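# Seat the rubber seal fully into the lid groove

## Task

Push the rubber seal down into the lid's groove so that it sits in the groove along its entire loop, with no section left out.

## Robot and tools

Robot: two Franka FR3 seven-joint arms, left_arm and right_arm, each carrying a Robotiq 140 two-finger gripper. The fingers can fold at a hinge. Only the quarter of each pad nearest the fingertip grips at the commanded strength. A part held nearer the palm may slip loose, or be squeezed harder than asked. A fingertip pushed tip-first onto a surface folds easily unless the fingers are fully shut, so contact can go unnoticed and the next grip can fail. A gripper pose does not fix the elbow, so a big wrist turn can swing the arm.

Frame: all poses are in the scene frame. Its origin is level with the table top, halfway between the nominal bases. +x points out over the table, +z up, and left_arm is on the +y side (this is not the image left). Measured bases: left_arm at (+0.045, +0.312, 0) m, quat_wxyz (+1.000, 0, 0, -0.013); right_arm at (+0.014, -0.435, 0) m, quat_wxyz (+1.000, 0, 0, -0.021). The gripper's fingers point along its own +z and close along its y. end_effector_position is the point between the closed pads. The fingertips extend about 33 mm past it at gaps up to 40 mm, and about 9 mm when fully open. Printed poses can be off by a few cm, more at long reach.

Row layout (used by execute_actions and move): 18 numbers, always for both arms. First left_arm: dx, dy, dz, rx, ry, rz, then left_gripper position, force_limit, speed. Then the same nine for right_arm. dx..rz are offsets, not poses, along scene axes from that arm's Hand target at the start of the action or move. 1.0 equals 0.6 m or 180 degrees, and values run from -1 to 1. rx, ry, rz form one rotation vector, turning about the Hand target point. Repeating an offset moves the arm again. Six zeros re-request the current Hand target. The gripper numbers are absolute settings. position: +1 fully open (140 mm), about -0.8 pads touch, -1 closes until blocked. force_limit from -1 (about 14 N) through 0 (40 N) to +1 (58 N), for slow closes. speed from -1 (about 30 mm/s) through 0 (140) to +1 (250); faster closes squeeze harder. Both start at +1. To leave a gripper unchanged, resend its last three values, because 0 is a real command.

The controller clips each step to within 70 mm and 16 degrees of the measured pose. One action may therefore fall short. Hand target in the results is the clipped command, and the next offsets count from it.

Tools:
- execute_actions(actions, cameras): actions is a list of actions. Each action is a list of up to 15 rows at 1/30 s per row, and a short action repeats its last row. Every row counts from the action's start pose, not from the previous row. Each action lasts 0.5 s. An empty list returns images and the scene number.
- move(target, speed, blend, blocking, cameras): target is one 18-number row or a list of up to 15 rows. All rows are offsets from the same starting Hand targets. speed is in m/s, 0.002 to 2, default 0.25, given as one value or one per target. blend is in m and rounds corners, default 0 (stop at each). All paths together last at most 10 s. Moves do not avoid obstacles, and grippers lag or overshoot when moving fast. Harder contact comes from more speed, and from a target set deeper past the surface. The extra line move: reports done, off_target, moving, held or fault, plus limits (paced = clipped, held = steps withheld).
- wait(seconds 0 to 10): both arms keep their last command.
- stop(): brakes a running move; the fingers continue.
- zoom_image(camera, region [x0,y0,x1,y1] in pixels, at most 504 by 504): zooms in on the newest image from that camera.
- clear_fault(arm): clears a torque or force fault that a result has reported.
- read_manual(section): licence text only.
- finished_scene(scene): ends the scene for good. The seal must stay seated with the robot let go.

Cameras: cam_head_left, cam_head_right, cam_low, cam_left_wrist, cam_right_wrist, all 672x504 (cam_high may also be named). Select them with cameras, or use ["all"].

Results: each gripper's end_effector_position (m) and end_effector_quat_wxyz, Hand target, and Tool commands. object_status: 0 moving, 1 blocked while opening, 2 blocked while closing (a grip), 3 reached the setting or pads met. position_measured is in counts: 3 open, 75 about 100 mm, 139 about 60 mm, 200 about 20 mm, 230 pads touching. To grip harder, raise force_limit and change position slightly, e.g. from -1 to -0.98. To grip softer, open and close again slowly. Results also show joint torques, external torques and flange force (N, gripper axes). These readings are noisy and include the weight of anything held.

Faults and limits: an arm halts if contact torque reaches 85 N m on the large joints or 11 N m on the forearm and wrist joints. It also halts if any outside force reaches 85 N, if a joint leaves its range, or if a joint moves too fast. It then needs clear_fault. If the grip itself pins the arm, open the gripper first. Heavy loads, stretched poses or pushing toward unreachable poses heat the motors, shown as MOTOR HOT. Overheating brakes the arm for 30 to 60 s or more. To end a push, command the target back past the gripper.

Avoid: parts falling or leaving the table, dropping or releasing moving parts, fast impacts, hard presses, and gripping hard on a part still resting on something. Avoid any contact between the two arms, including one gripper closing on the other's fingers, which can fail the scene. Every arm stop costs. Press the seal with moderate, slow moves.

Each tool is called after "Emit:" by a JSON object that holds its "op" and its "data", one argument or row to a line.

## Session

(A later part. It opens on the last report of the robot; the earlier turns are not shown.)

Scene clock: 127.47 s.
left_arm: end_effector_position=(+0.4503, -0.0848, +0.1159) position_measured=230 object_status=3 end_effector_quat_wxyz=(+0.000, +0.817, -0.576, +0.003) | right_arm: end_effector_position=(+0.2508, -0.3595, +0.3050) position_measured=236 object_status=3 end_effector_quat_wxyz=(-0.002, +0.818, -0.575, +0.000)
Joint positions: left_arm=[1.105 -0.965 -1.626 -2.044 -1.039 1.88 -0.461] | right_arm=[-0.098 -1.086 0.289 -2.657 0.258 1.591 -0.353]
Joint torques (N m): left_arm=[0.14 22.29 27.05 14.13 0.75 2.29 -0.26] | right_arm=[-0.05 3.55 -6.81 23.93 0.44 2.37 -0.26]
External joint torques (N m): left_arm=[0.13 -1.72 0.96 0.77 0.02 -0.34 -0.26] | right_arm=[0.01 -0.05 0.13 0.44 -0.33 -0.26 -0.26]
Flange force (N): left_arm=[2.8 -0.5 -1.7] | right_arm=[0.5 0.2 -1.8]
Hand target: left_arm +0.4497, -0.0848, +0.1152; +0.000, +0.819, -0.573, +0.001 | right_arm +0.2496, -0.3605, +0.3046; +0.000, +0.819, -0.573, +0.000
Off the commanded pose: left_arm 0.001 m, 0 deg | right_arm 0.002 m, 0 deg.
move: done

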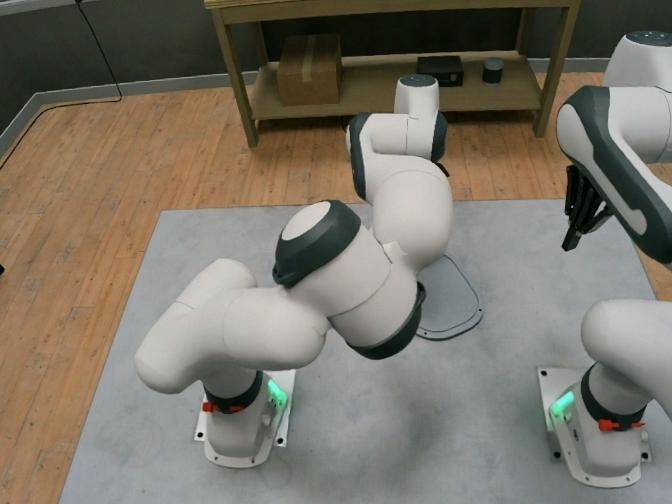

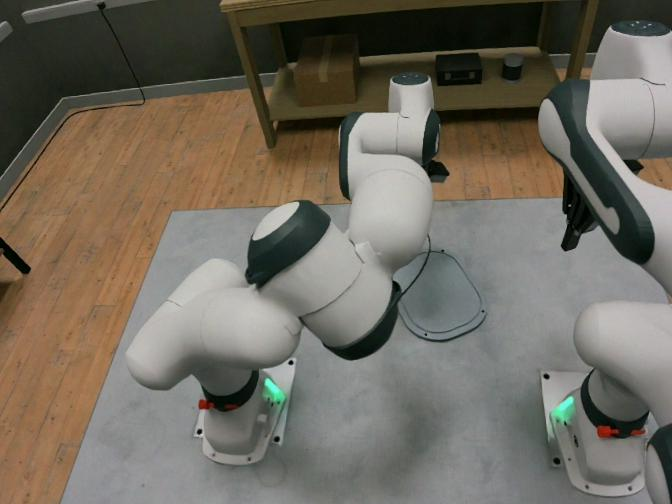

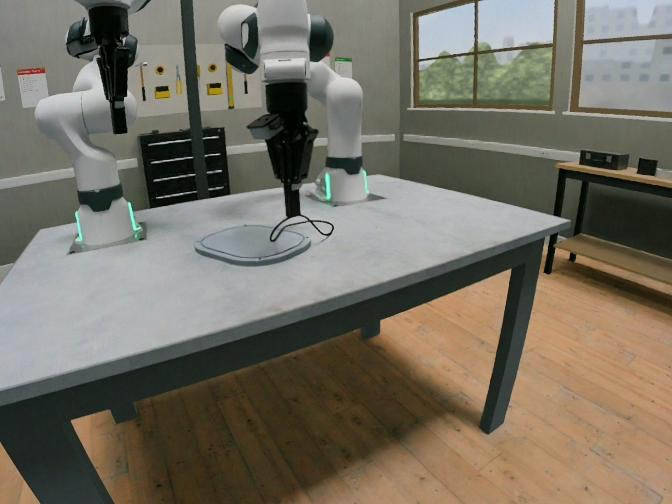

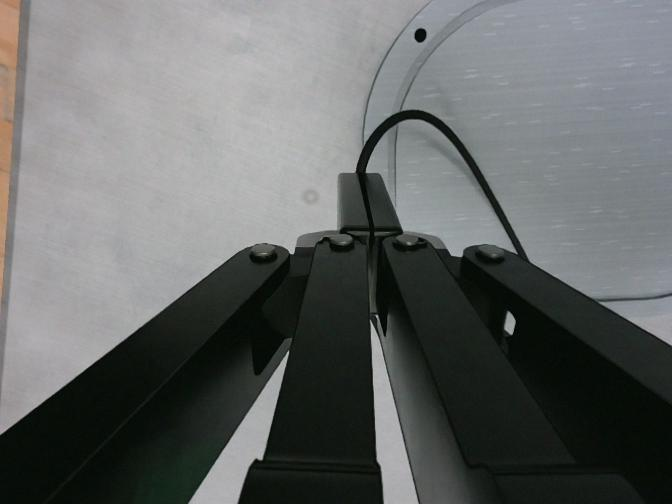

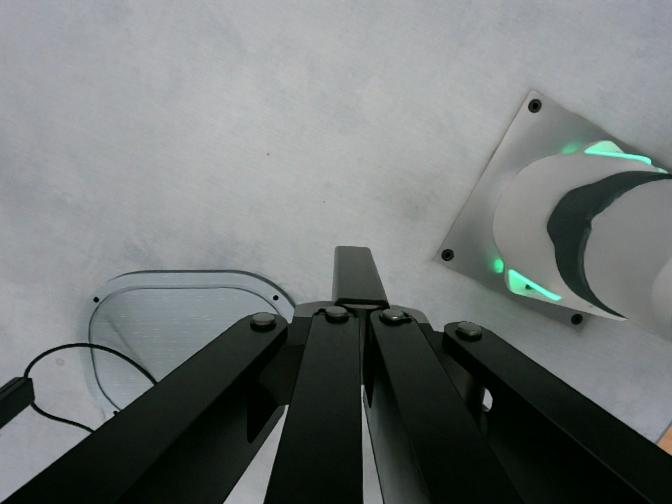

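Emit:
{"op": "move", "data": {
  "target": [-0.031,-0.01,-0.068,0,0,0,-1,0,-1,0,0,0,0,0,0,-1,1,1],
  "speed": 0.1,
  "cameras": ["all"]
}}

Emit:
{"op": "zoom_image", "data": {
  "camera": "cam_low",
  "region": [180, 150, 380, 280]
}}

Scene clock: 144.80 s.
left_arm: end_effector_position=(+0.4303, -0.0902, +0.0749) position_measured=230 object_status=3 end_effector_quat_wxyz=(+0.001, +0.818, -0.575, -0.001) | right_arm: end_effector_position=(+0.2508, -0.3595, +0.3050) position_measured=236 object_status=3 end_effector_quat_wxyz=(-0.002, +0.818, -0.575, +0.000)
Joint positions: left_arm=[1.082 -0.994 -1.692 -2.092 -1.101 1.936 -0.462] | right_arm=[-0.098 -1.086 0.289 -2.657 0.258 1.591 -0.353]
Joint velocities: left_arm=[0 0 0.001 -0.001 -0.001 0.005 -0.002] | right_arm=[within noise]
Joint torques (N m): left_arm=[-0.28 22.78 27.52 11.76 0.5 2.67 -0.13] | right_arm=[0.01 3.55 -6.77 23.96 0.44 2.37 -0.3]
External joint torques (N m): left_arm=[-0.34 -1.82 1.18 -0.4 -0.23 0.04 -0.13] | right_arm=[0.01 -0.03 0.12 0.4 -0.34 -0.27 -0.3]
Flange force (N): left_arm=[-2.3 2.4 -0.9] | right_arm=[0.7 0.2 -1.8]
Hand target: left_arm +0.4311, -0.0908, +0.0744; +0.000, +0.819, -0.573, +0.001 | right_arm +0.2496, -0.3605, +0.3046; +0.000, +0.819, -0.573, +0.000
Off the commanded pose: left_arm 0.001 m, 0 deg | right_arm 0.002 m, 0 deg.
move: done

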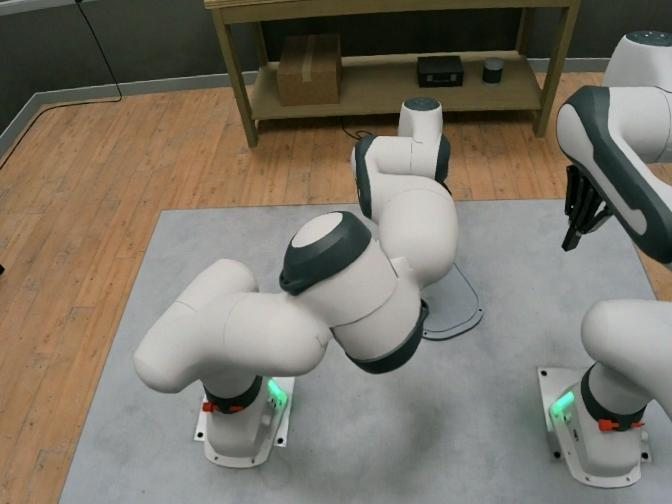

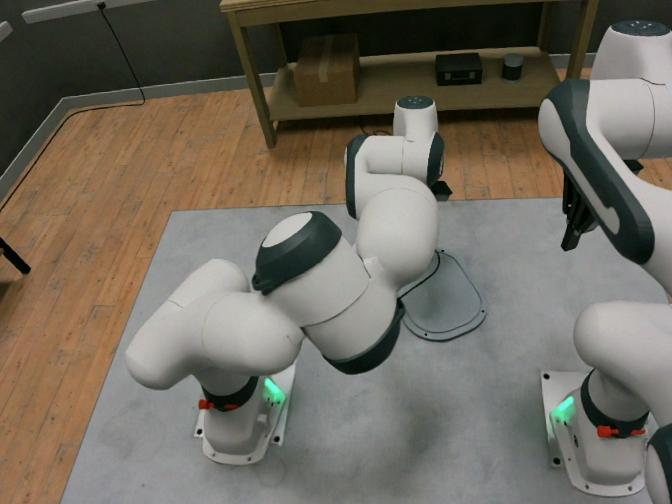

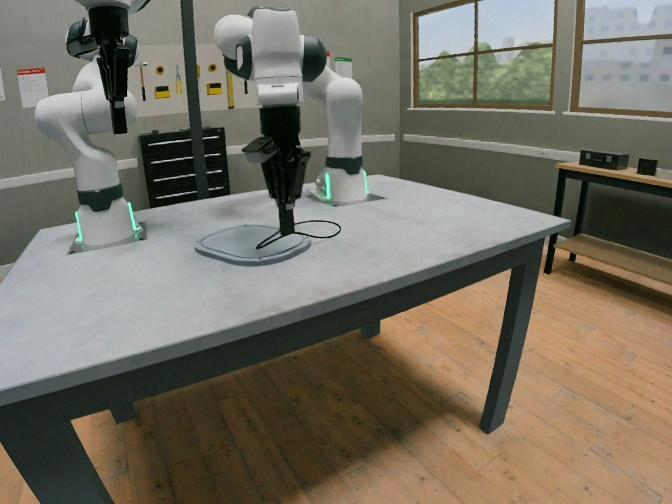

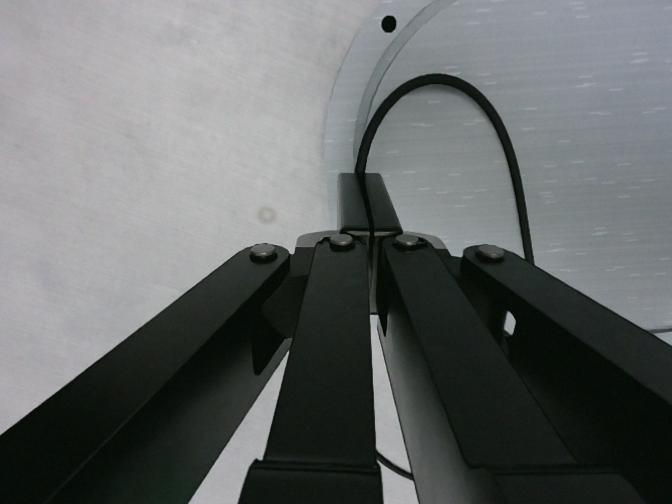

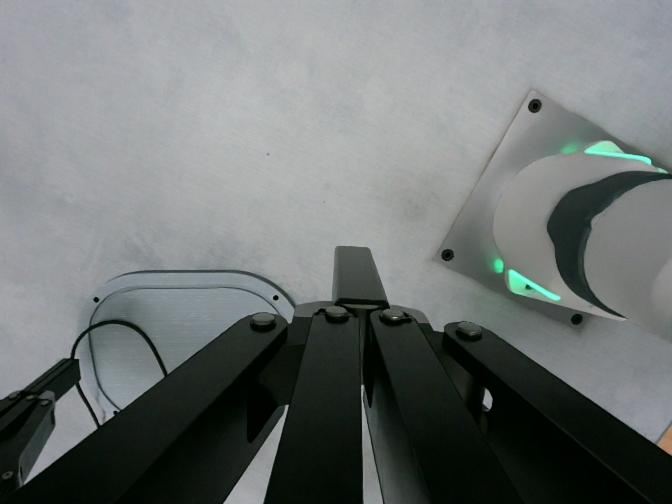

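Scaled by 2.520 from the camera's 672x504 image, which has a finer 960x720 frame.

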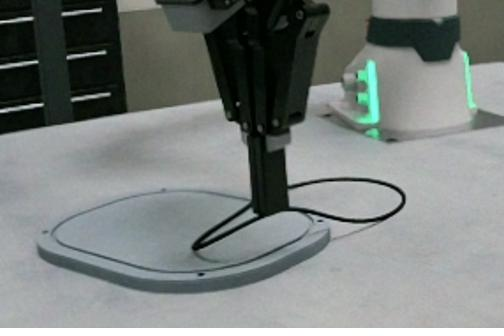

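Emit:
{"op": "move", "data": {
  "target": [
    [0,0,0.1,0,0,0,-1,0,-1,0,0,0,0,0,0,-0.1,1,1],
    [-0.17,0.45,0.1,0,0,0,-1,0,-1,0,0,0,0,0,0,-0.1,1,1],
    [-0.17,0.45,-0.04,0,0,0,-1,0,-1,0,0,0,0,0,0,-0.1,1,1],
    [0.03,0.4,-0.053,0,0,0,-1,0,-1,0,0,0,0,0,0,-0.1,1,1]
  ],
  "speed": 0.2,
  "blend": 0.02,
  "cameras": ["all"]
}}

Scene clock: 166.00 s.
left_arm: end_effector_position=(+0.4477, +0.1481, +0.0423) position_measured=230 object_status=3 end_effector_quat_wxyz=(+0.003, +0.822, -0.570, +0.001) | right_arm: end_effector_position=(+0.2508, -0.3595, +0.3050) position_measured=141 object_status=3 end_effector_quat_wxyz=(-0.002, +0.818, -0.575, +0.000)
Joint positions: left_arm=[1.171 -0.81 -1.597 -2.523 -1.089 2.177 0.005] | right_arm=[-0.098 -1.086 0.289 -2.657 0.258 1.591 -0.353]
Joint velocities: left_arm=[0 0.001 -0.001 0.001 0.001 0 0.005] | right_arm=[within noise]
Joint torques (N m): left_arm=[0.13 11.92 19.56 13.15 0.65 2.47 0.13] | right_arm=[-0.04 3.6 -6.86 23.97 0.43 2.38 -0.3]
External joint torques (N m): left_arm=[0.11 -1.03 0.46 0.69 0.04 -0.1 0.13] | right_arm=[-0.02 0.05 0.1 0.41 -0.34 -0.26 -0.3]
Flange force (N): left_arm=[1.1 -1.2 -1.7] | right_arm=[0.8 -0.1 -1.9]
Hand target: left_arm +0.4491, +0.1492, +0.0426; +0.000, +0.819, -0.573, +0.001 | right_arm +0.2496, -0.3605, +0.3046; +0.000, +0.819, -0.573, +0.000
Off the commanded pose: left_arm 0.002 m, 1 deg | right_arm 0.002 m, 0 deg.
move: done; blend cut to 0 m at target 1

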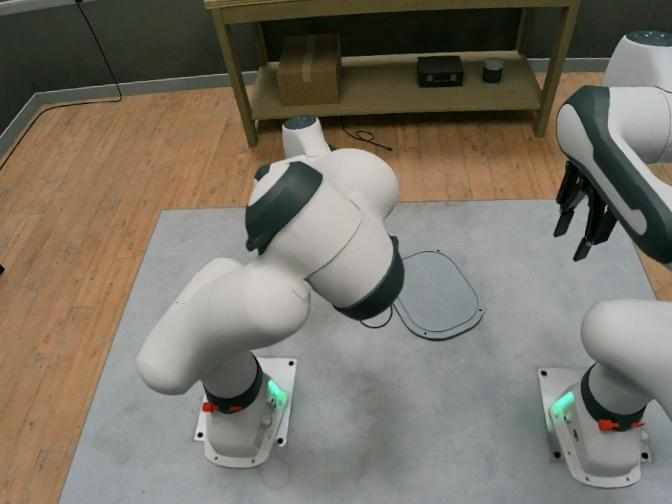

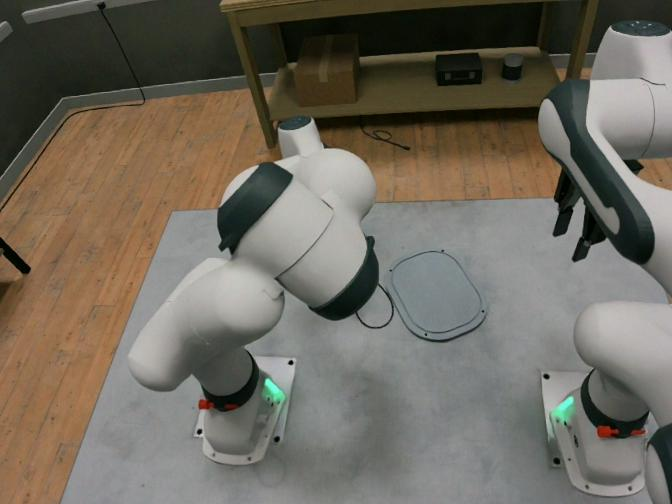

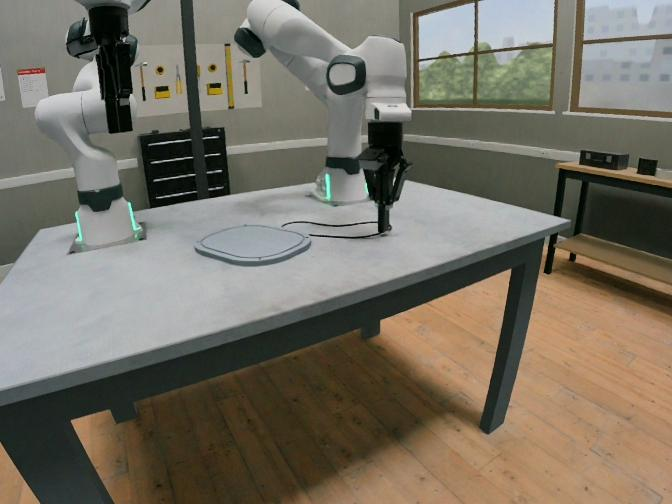

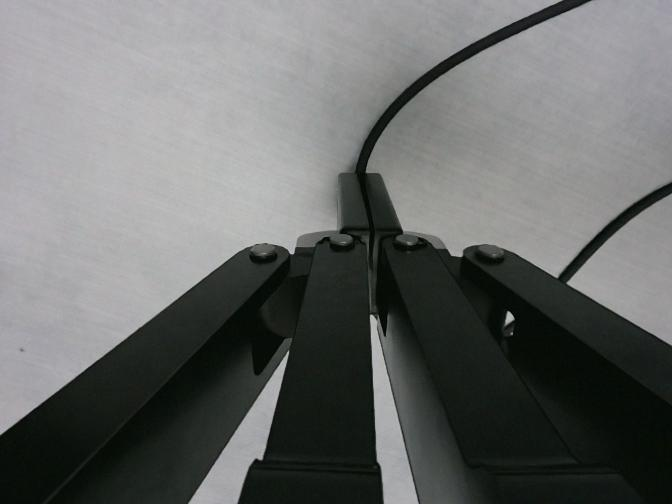

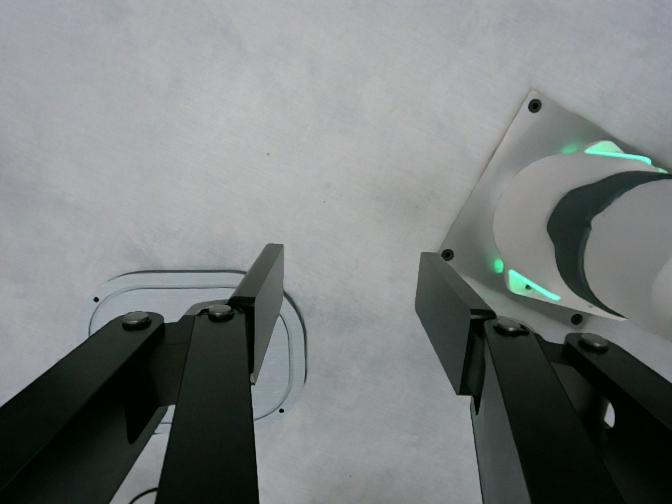

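Emit:
{"op": "move", "data": {
  "target": [0,0,0.002,0,0,0,-1,0,-1,0.033,0.35,-0.1,0,0,0,-0.1,1,1],
  "speed": 0.2,
  "cameras": ["all"]
}}

Scene clock: 174.23 s.
left_arm: end_effector_position=(+0.4484, +0.1486, +0.0430) position_measured=230 object_status=3 end_effector_quat_wxyz=(+0.003, +0.822, -0.570, +0.002) | right_arm: end_effector_position=(+0.2684, -0.1518, +0.2440) position_measured=141 object_status=3 end_effector_quat_wxyz=(+0.002, +0.821, -0.571, -0.001)
Joint positions: left_arm=[1.171 -0.81 -1.595 -2.522 -1.089 2.177 0.007] | right_arm=[-0.15 -0.853 0.85 -2.488 0.617 1.788 -0.059]
Joint velocities: left_arm=[within noise] | right_arm=[0 0 0 0.001 0 0 0.004]
Joint torques (N m): left_arm=[-0.25 11.54 20.54 13.12 0.96 2.36 0.14] | right_arm=[-0.53 3.04 -15.59 21.72 1.03 2.61 0.11]
External joint torques (N m): left_arm=[-0.22 -1.38 1.45 0.59 0.35 -0.21 0.14] | right_arm=[-0.61 0.05 0.32 1.04 0.29 0.04 0.11]
Flange force (N): left_arm=[-0.6 2.0 -7.2] | right_arm=[-2.2 -4.4 -1.2]
Hand target: left_arm +0.4491, +0.1492, +0.0438; +0.000, +0.819, -0.573, +0.001 | right_arm +0.2694, -0.1505, +0.2446; +0.000, +0.819, -0.573, +0.000
Off the commanded pose: left_arm 0.001 m, 1 deg | right_arm 0.002 m, 0 deg.
move: done

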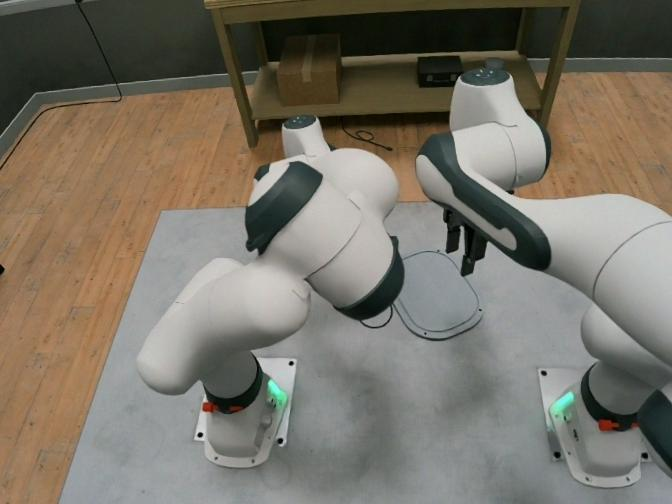

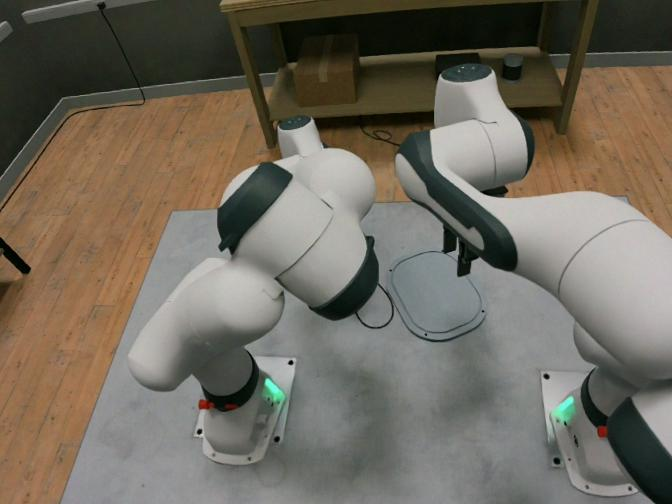

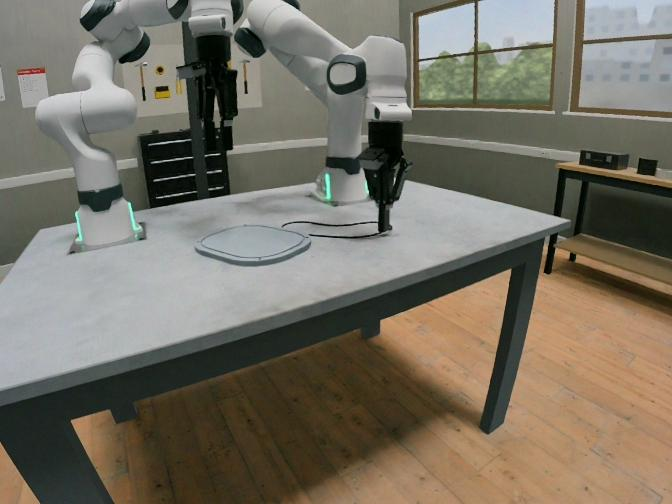

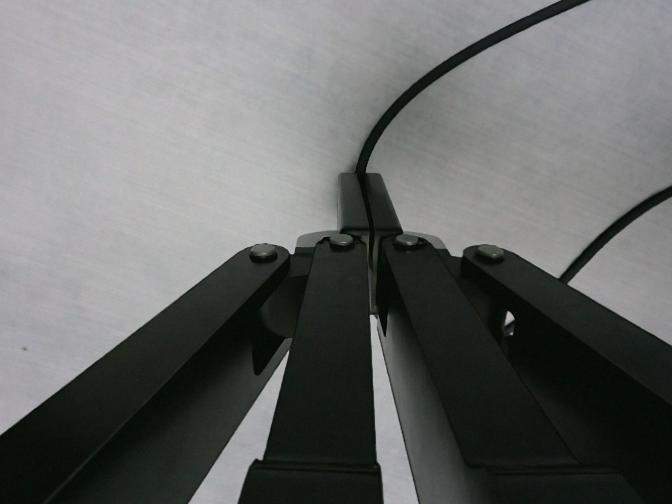

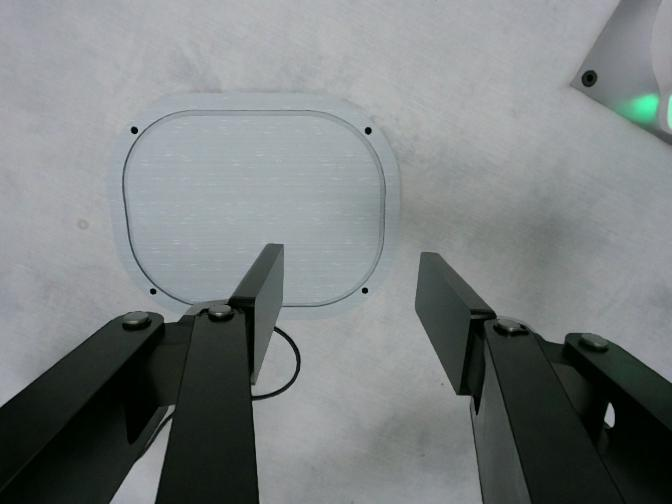

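Emit:
{"op": "move", "data": {
  "target": [0,0,0.002,0,0,0,-1,0,-1,-0.024,0.24,-0.22,0,0,0,-0.2,1,1],
  "speed": 0.15,
  "cameras": ["cam_head_right","cam_low","cam_right_wrist"]
}}

Scene clock: 184.97 s.
left_arm: end_effector_position=(+0.4487, +0.1490, +0.0433) position_measured=230 object_status=3 end_effector_quat_wxyz=(+0.002, +0.822, -0.570, +0.002) | right_arm: end_effector_position=(+0.2624, -0.1338, +0.2257) position_measured=154 object_status=3 end_effector_quat_wxyz=(+0.007, +0.825, -0.565, -0.002)
Joint positions: left_arm=[1.171 -0.81 -1.594 -2.522 -1.088 2.177 0.007] | right_arm=[-0.158 -0.827 0.919 -2.486 0.648 1.825 -0.041]
Joint torques (N m): left_arm=[-0.48 11.59 20.52 13.13 0.96 2.36 0.11] | right_arm=[-0.12 3.74 -17.04 20.88 0.34 2.4 -0.18]
External joint torques (N m): left_arm=[-0.61 -1.28 1.35 0.68 0.35 -0.22 0.11] | right_arm=[-0.19 0.39 -0.62 0.58 -0.38 -0.15 -0.18]
Flange force (N): left_arm=[-0.6 3.2 -7.7] | right_arm=[0.7 -1.9 -2.7]
Hand target: left_arm +0.4491, +0.1492, +0.0441; +0.000, +0.819, -0.573, +0.001 (not the last commanded pose) | right_arm +0.2624, -0.1350, +0.2261; +0.008, +0.825, -0.565, -0.001 (not the last commanded pose)
Off the commanded pose: left_arm 0.002 m, 1 deg | right_arm 0.170 m, 1 deg.
move: held (right_arm; a check stopped the path); limits=held
pose unreachable (right arm): on one or more control steps of this call, first in action 0 (counted from 0), this arm could not follow its commanded pose, so it was not sent that pose on those steps. It may still have moved: this result reports where it is.
cause: moving toward the commanded pose would bring a part of the arm too close to another arm (a part of this arm just beyond joint 5 (forearm roll) and a part of the left arm just beyond its joint 4 (elbow), at the place that arm is still heading or pushing toward).
Images, in order (width x height): cam_head_right 672x504, cam_low 672x504, cam_right_wrist 672x504.

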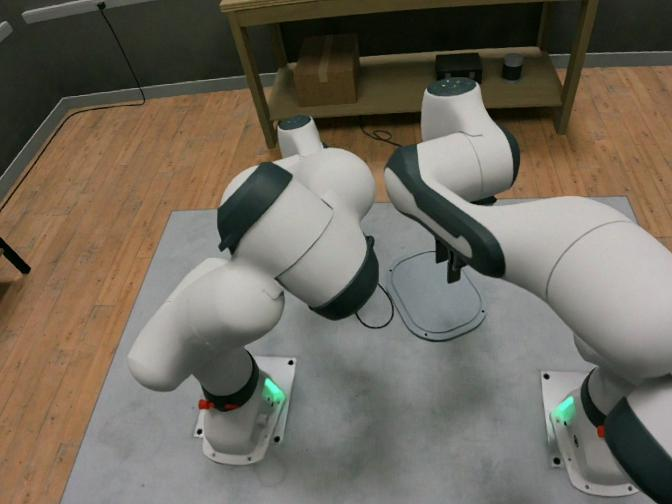

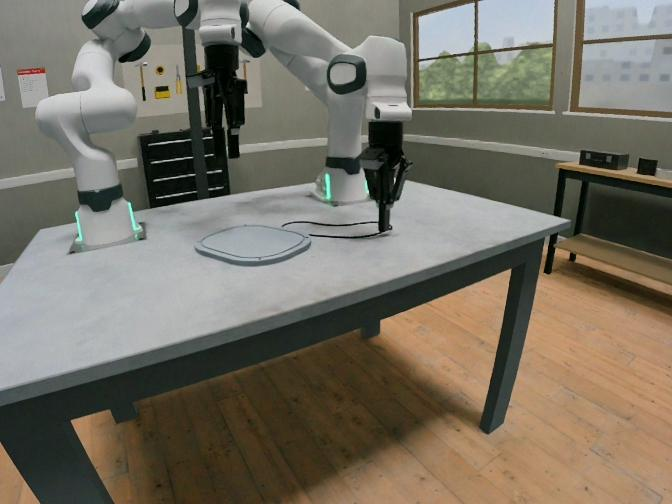

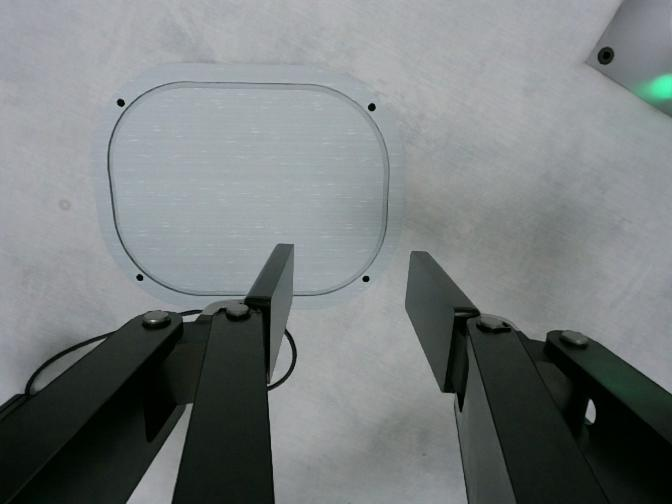

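Emit:
{"op": "move", "data": {
  "target": [0,0,0.07,0,0,0,-1,0,-1,0.02,-0.3,0.1,0,0,0,-0.2,1,1],
  "speed": 0.15,
  "cameras": ["cam_head_right","cam_low","cam_left_wrist","cam_right_wrist"]
}}

Emit:
{"op": "zoom_image", "data": {
  "camera": "cam_low",
  "region": [200, 150, 440, 290]
}}

Scene clock: 200.43 s.
left_arm: end_effector_position=(+0.4498, +0.1492, +0.0855) position_measured=230 object_status=3 end_effector_quat_wxyz=(+0.001, +0.819, -0.574, +0.003) | right_arm: end_effector_position=(+0.2758, -0.3140, +0.2873) position_measured=154 object_status=3 end_effector_quat_wxyz=(+0.005, +0.824, -0.567, +0.000)
Joint positions: left_arm=[1.084 -0.822 -1.446 -2.513 -1 2.092 -0.024] | right_arm=[-0.109 -0.975 0.43 -2.62 0.346 1.677 -0.305]
Joint velocities: left_arm=[within noise] | right_arm=[0 -0.001 0 0 0 0.001 -0.005]
Joint torques (N m): left_arm=[-0.6 8.75 20.55 14.93 0.92 2.22 -0.25] | right_arm=[0.29 2.75 -9.56 23.61 0.34 2.35 -0.26]
External joint torques (N m): left_arm=[-0.63 -1.8 1.33 0.68 0.27 -0.38 -0.25] | right_arm=[0.31 1.34 -0.23 0.43 -0.4 -0.25 -0.26]
Flange force (N): left_arm=[-0.7 5.4 -8.4] | right_arm=[1.6 -4.3 -2.3]
Hand target: left_arm +0.4491, +0.1492, +0.0861; +0.000, +0.819, -0.573, +0.001 | right_arm +0.2744, -0.3150, +0.2861; +0.008, +0.825, -0.565, -0.001
Off the commanded pose: left_arm 0.001 m, 0 deg | right_arm 0.002 m, 0 deg.
move: done
Images, in order (width x height): cam_head_right 672x504, cam_low 672x504, cam_left_wrist 672x504, cam_right_wrist 672x504.

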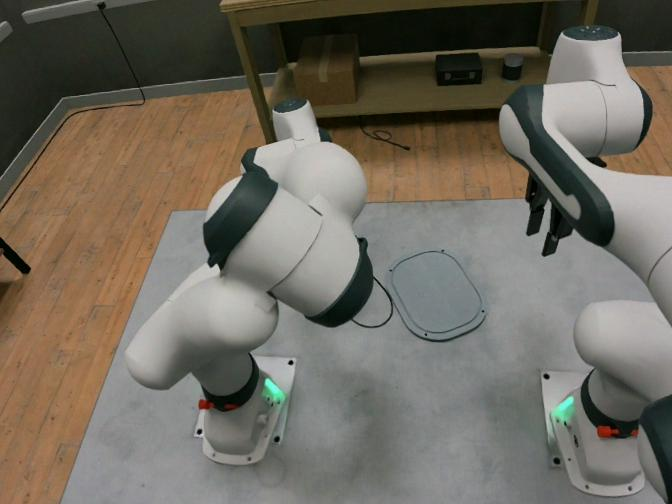

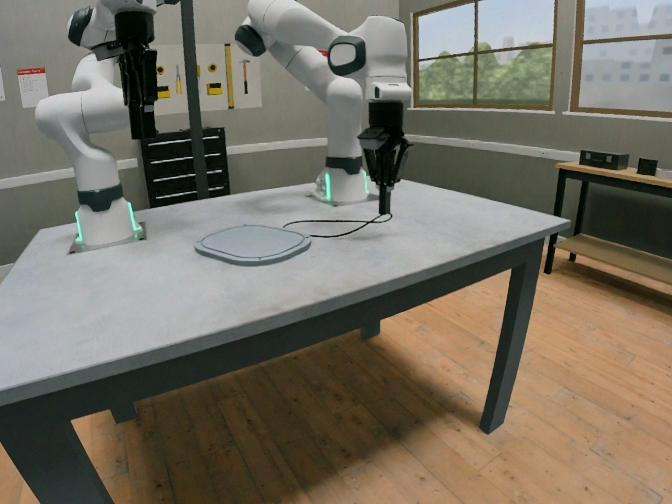

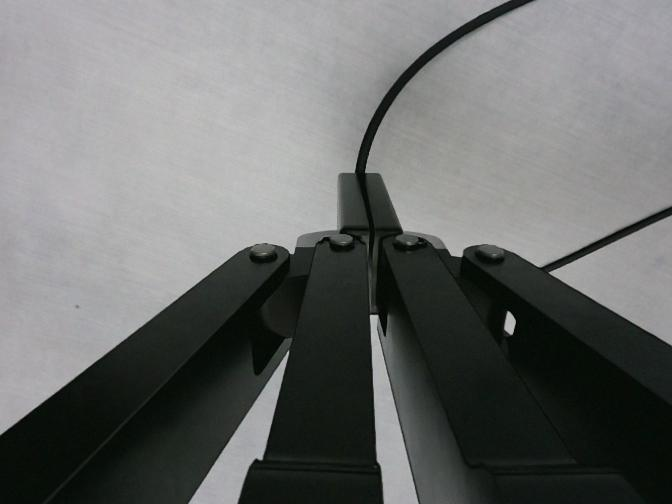

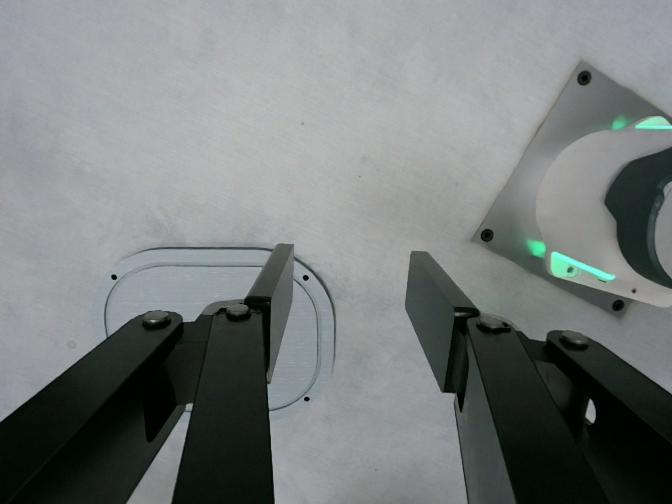

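Scaled by 2.100 from the camera's 672x504 image, which has a finer 960x720 frame.

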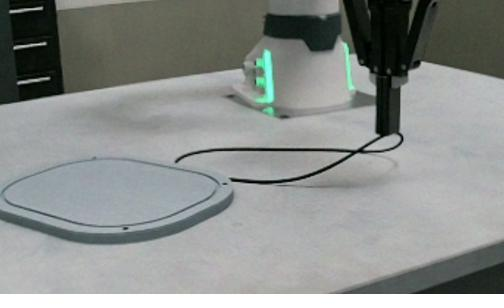

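Emit:
{"op": "move", "data": {
  "target": [
    [0.02,-0.02,0.05,0,0,0,-1,0,-1,0,0,0,0,0,0,-0.2,1,1],
    [0.0,-0.4,0.03,0,0,0,-1,0,-1,0,0,0,0,0,0,-0.2,1,1],
    [-0.01,-0.4,-0.02,0,0,0,-1,0,-1,0,0,0,0,0,0,-0.2,1,1]
  ],
  "speed": 0.12,
  "blend": 0.02,
  "cameras": ["cam_head_right","cam_low","cam_left_wrist","cam_right_wrist"]
}}

Emit:
{"op": "zoom_image", "data": {
  "camera": "cam_low",
  "region": [180, 150, 380, 280]
}}

Scene clock: 209.13 s.
left_arm: end_effector_position=(+0.4411, -0.0913, +0.0744) position_measured=230 object_status=3 end_effector_quat_wxyz=(+0.001, +0.816, -0.578, -0.001) | right_arm: end_effector_position=(+0.2758, -0.3140, +0.2873) position_measured=154 object_status=3 end_effector_quat_wxyz=(+0.005, +0.824, -0.566, +0.000)
Joint positions: left_arm=[1.123 -0.981 -1.715 -2.064 -1.086 1.946 -0.457] | right_arm=[-0.109 -0.975 0.43 -2.62 0.346 1.677 -0.307]
Joint velocities: left_arm=[0 -0.001 0 0.001 -0.001 0 -0.006] | right_arm=[within noise]
Joint torques (N m): left_arm=[0.09 23.32 27.44 12.41 0.48 2.57 -0.2] | right_arm=[-0.11 2.47 -9.14 23.65 0.5 2.34 -0.23]
External joint torques (N m): left_arm=[-0.01 -2.11 1.31 -0.01 -0.24 -0.03 -0.2] | right_arm=[-0.16 1.22 0.18 0.3 -0.25 -0.28 -0.23]
Flange force (N): left_arm=[0.0 0.9 -0.7] | right_arm=[1.2 -4.6 -1.8]
Hand target: left_arm +0.4431, -0.0908, +0.0741; +0.000, +0.819, -0.573, +0.001 | right_arm +0.2744, -0.3150, +0.2861; +0.008, +0.825, -0.565, -0.001
Off the commanded pose: left_arm 0.002 m, 1 deg | right_arm 0.002 m, 0 deg.
move: done; blend cut to 0.0172 m at target 1, 0.0153 m at target 2
Images, in order (width x height): cam_head_right 672x504, cam_low 672x504, cam_left_wrist 672x504, cam_right_wrist 672x504.

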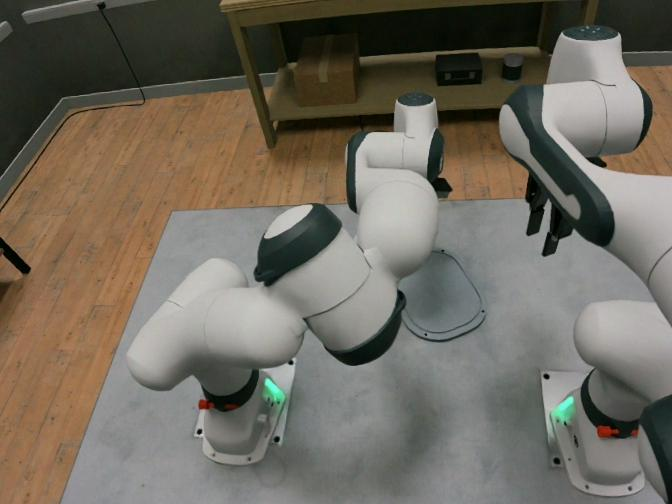

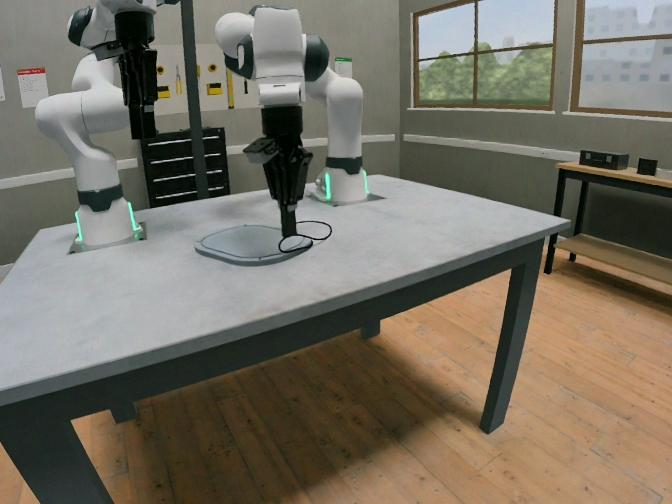

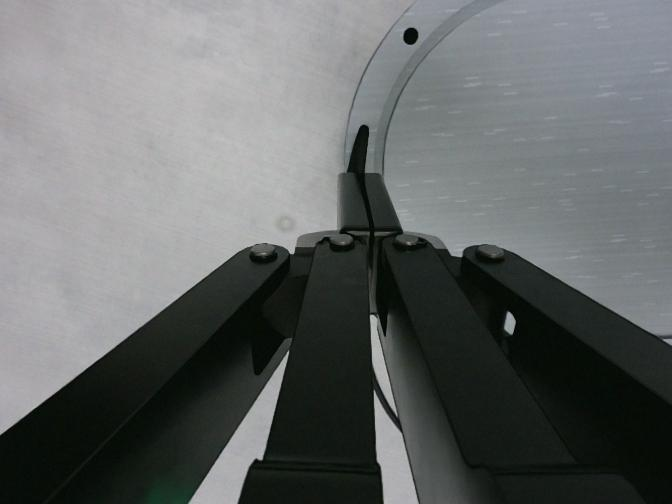

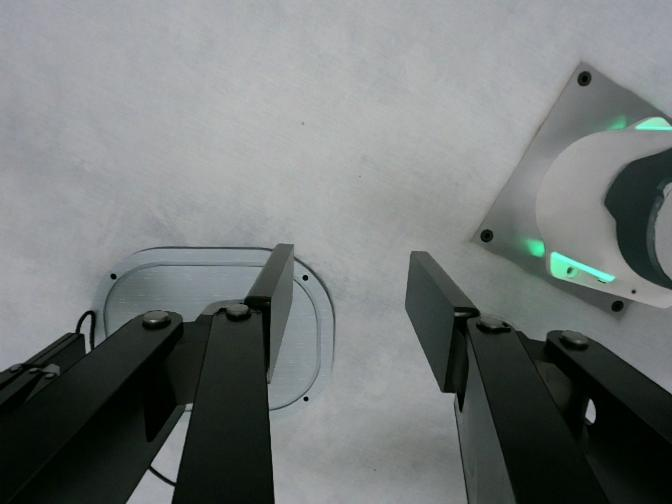

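Scaled by 2.520 from the camera's 672x504 image, which has a finer 960x720 frame.

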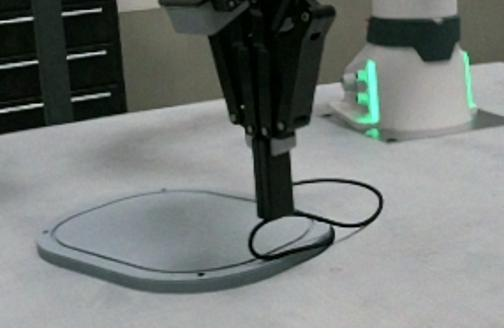

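Emit:
{"op": "move", "data": {
  "target": [
    [0,0,0.1,0,0,0,-1,0,-1,0,0,0,0,0,0,-0.1,1,1],
    [-0.15,0.5,0.1,0,0,0,-1,0,-1,0,0,0,0,0,0,-0.1,1,1],
    [-0.15,0.47,-0.04,0,0,0,-1,0,-1,0,0,0,0,0,0,-0.1,1,1],
    [-0.01,0.4,-0.055,0,0,0,-1,0,-1,0,0,0,0,0,0,-0.1,1,1],
    [-0.01,0.4,-0.056,0,0,0,-0.2,0,-0.6,0,0,0,0,0,0,-0.1,1,1],
    [-0.01,0.4,0.15,0,0,0,-0.2,0,-1,0,0,0,0,0,0,-0.1,1,1]
  ],
  "speed": 0.25,
  "blend": [0.02,0.02,0.02,0,0,0],
  "cameras": ["cam_low","cam_left_wrist"]
}}

Emit:
{"op": "move", "data": {
  "target": [-0.12,0.4,0.3,0,0,0.389,-0.1,0,0,0,0,0,-0.008,0.004,0.46,-0.1,1,0],
  "speed": 0.35,
  "cameras": ["all"]
}}

Scene clock: 230.17 s.
left_arm: end_effector_position=(+0.4379, +0.1488, +0.1636) position_measured=154 object_status=3 end_effector_quat_wxyz=(+0.001, +0.818, -0.575, +0.003) | right_arm: end_effector_position=(+0.2758, -0.3140, +0.2873) position_measured=141 object_status=3 end_effector_quat_wxyz=(+0.005, +0.824, -0.566, +0.000)
Joint positions: left_arm=[0.916 -0.838 -1.182 -2.486 -0.835 1.939 -0.103] | right_arm=[-0.109 -0.975 0.43 -2.62 0.346 1.677 -0.307]
Joint torques (N m): left_arm=[-0.26 4.95 19.27 17.77 0.72 2.28 -0.25] | right_arm=[-0.08 2.43 -9.12 23.6 0.5 2.34 -0.26]
External joint torques (N m): left_arm=[-0.2 -1.76 1.03 0.53 0.02 -0.31 -0.25] | right_arm=[-0.1 1.1 0.18 0.31 -0.24 -0.27 -0.26]
Flange force (N): left_arm=[-1.6 5.4 -5.4] | right_arm=[1.1 -4.1 -1.7]
Hand target: left_arm +0.4371, +0.1492, +0.1641; +0.000, +0.819, -0.573, +0.001 | right_arm +0.2744, -0.3150, +0.2861; +0.008, +0.825, -0.565, -0.001
Off the commanded pose: left_arm 0.001 m, 0 deg | right_arm 0.002 m, 0 deg.
move: done; blend cut to 0 m at target 1
Images, in order (width x height): cam_low 672x504, cam_left_wrist 672x504.

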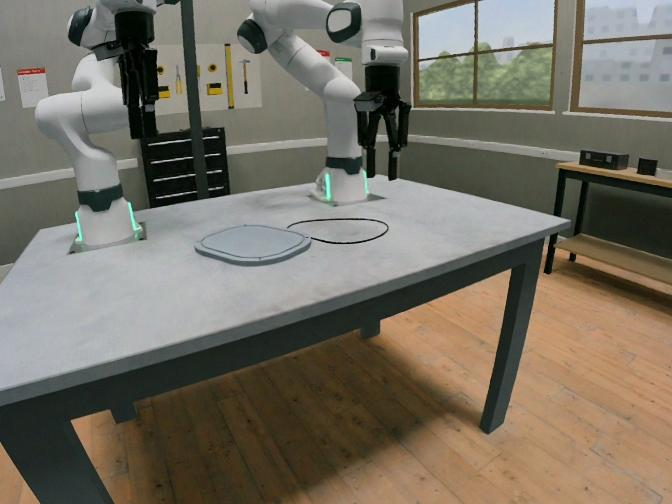

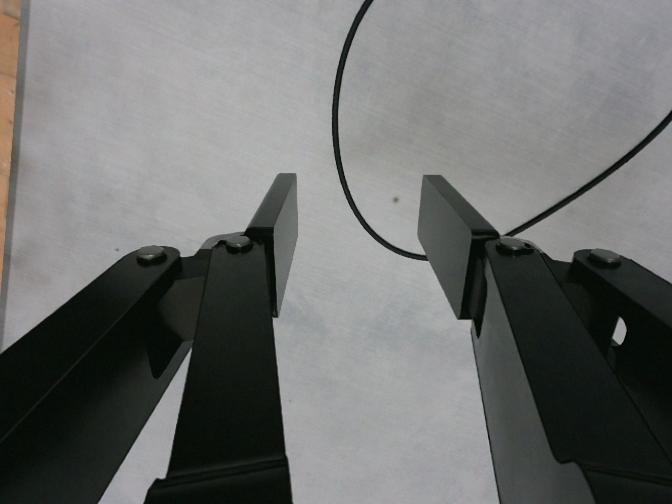

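Scene clock: 233.53 s.
left_arm: end_effector_position=(+0.3656, +0.3898, +0.3438) position_measured=141 object_status=3 end_effector_quat_wxyz=(+0.000, +1.000, -0.003, +0.002) | right_arm: end_effector_position=(+0.2750, -0.3138, +0.2864) position_measured=141 object_status=3 end_effector_quat_wxyz=(+0.018, +0.993, +0.119, +0.006)
Joint positions: left_arm=[1.386 -1.078 -0.677 -2.365 -0.595 1.43 -0.665] | right_arm=[0.658 -0.891 -0.107 -2.646 -0.124 1.753 -1.238]
Joint velocities: left_arm=[within noise] | right_arm=[0 -0.002 0 -0.001 0 0 -0.006]
Joint torques (N m): left_arm=[0.09 6.24 15.45 20.12 0.79 2.23 -0.21] | right_arm=[0.3 -2.97 1.6 25.53 0.37 2.43 -0.31]
External joint torques (N m): left_arm=[0.03 -1.83 0.21 1.15 0.01 -0.4 -0.21] | right_arm=[0.27 -0.26 0.2 0.71 -0.39 -0.21 -0.32]
Flange force (N): left_arm=[-1.8 3.7 -2.5] | right_arm=[0.2 0.7 -2.3]
Hand target: left_arm +0.3651, +0.3892, +0.3441; +0.000, +1.000, +0.001, +0.001 | right_arm +0.2744, -0.3150, +0.2861; +0.019, +0.992, +0.122, +0.006
Off the commanded pose: left_arm 0.001 m, 0 deg | right_arm 0.001 m, 0 deg.
move: done

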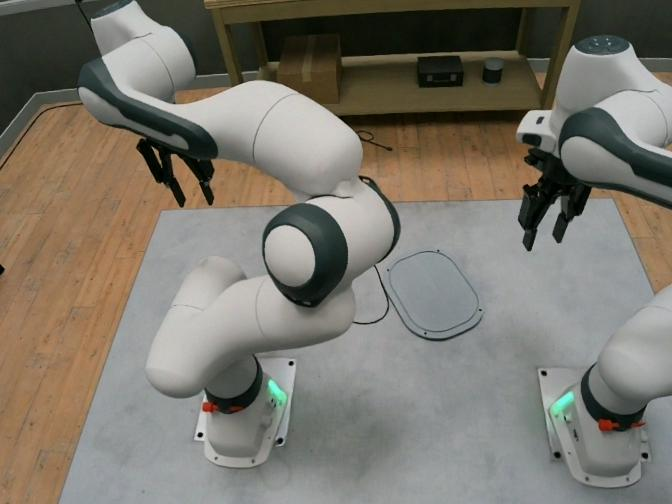

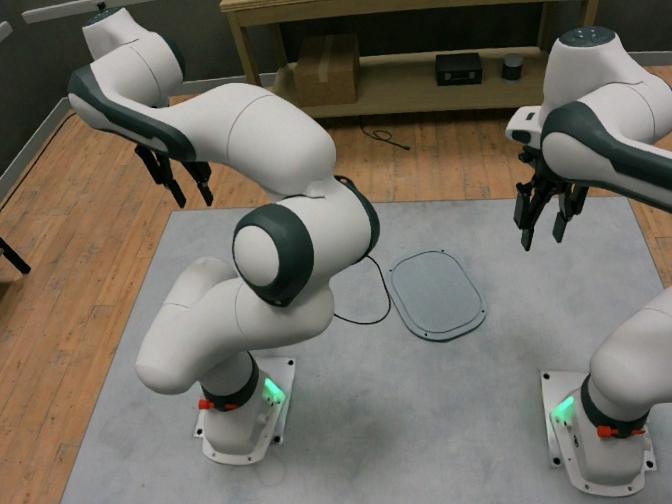

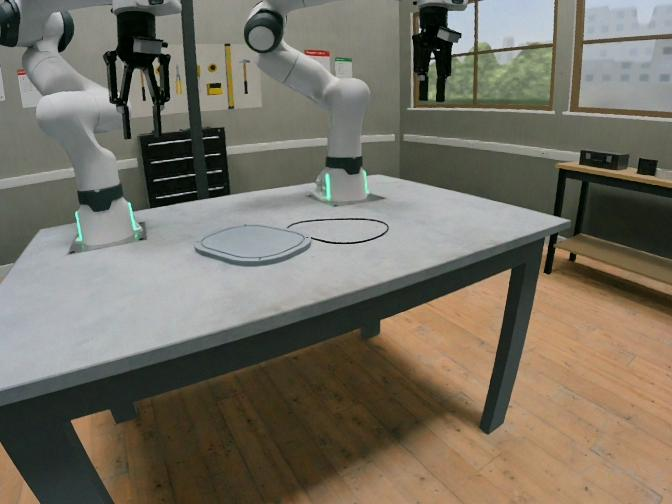

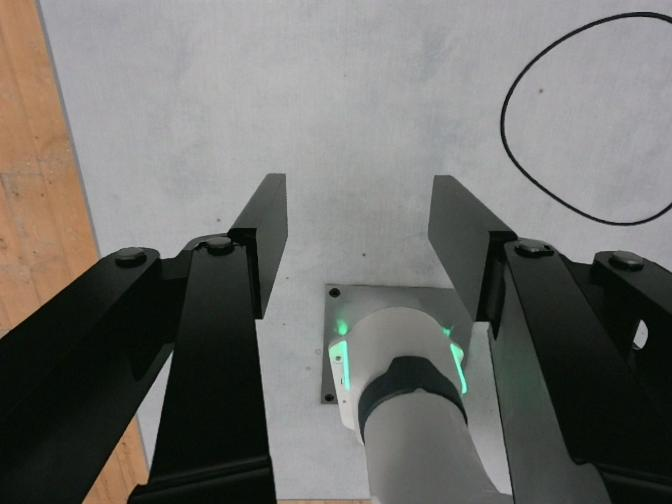

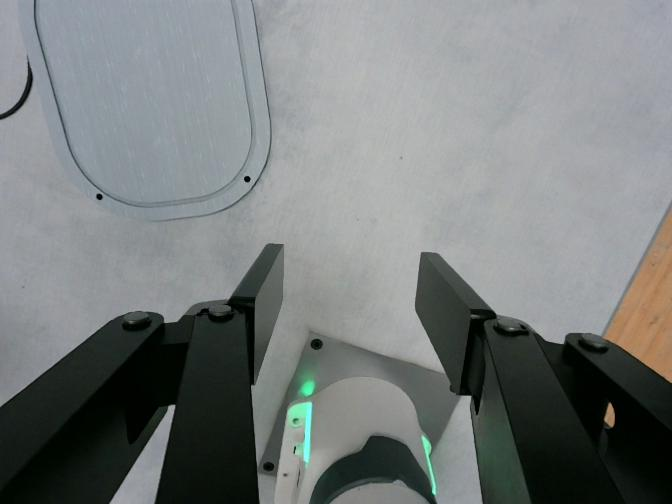

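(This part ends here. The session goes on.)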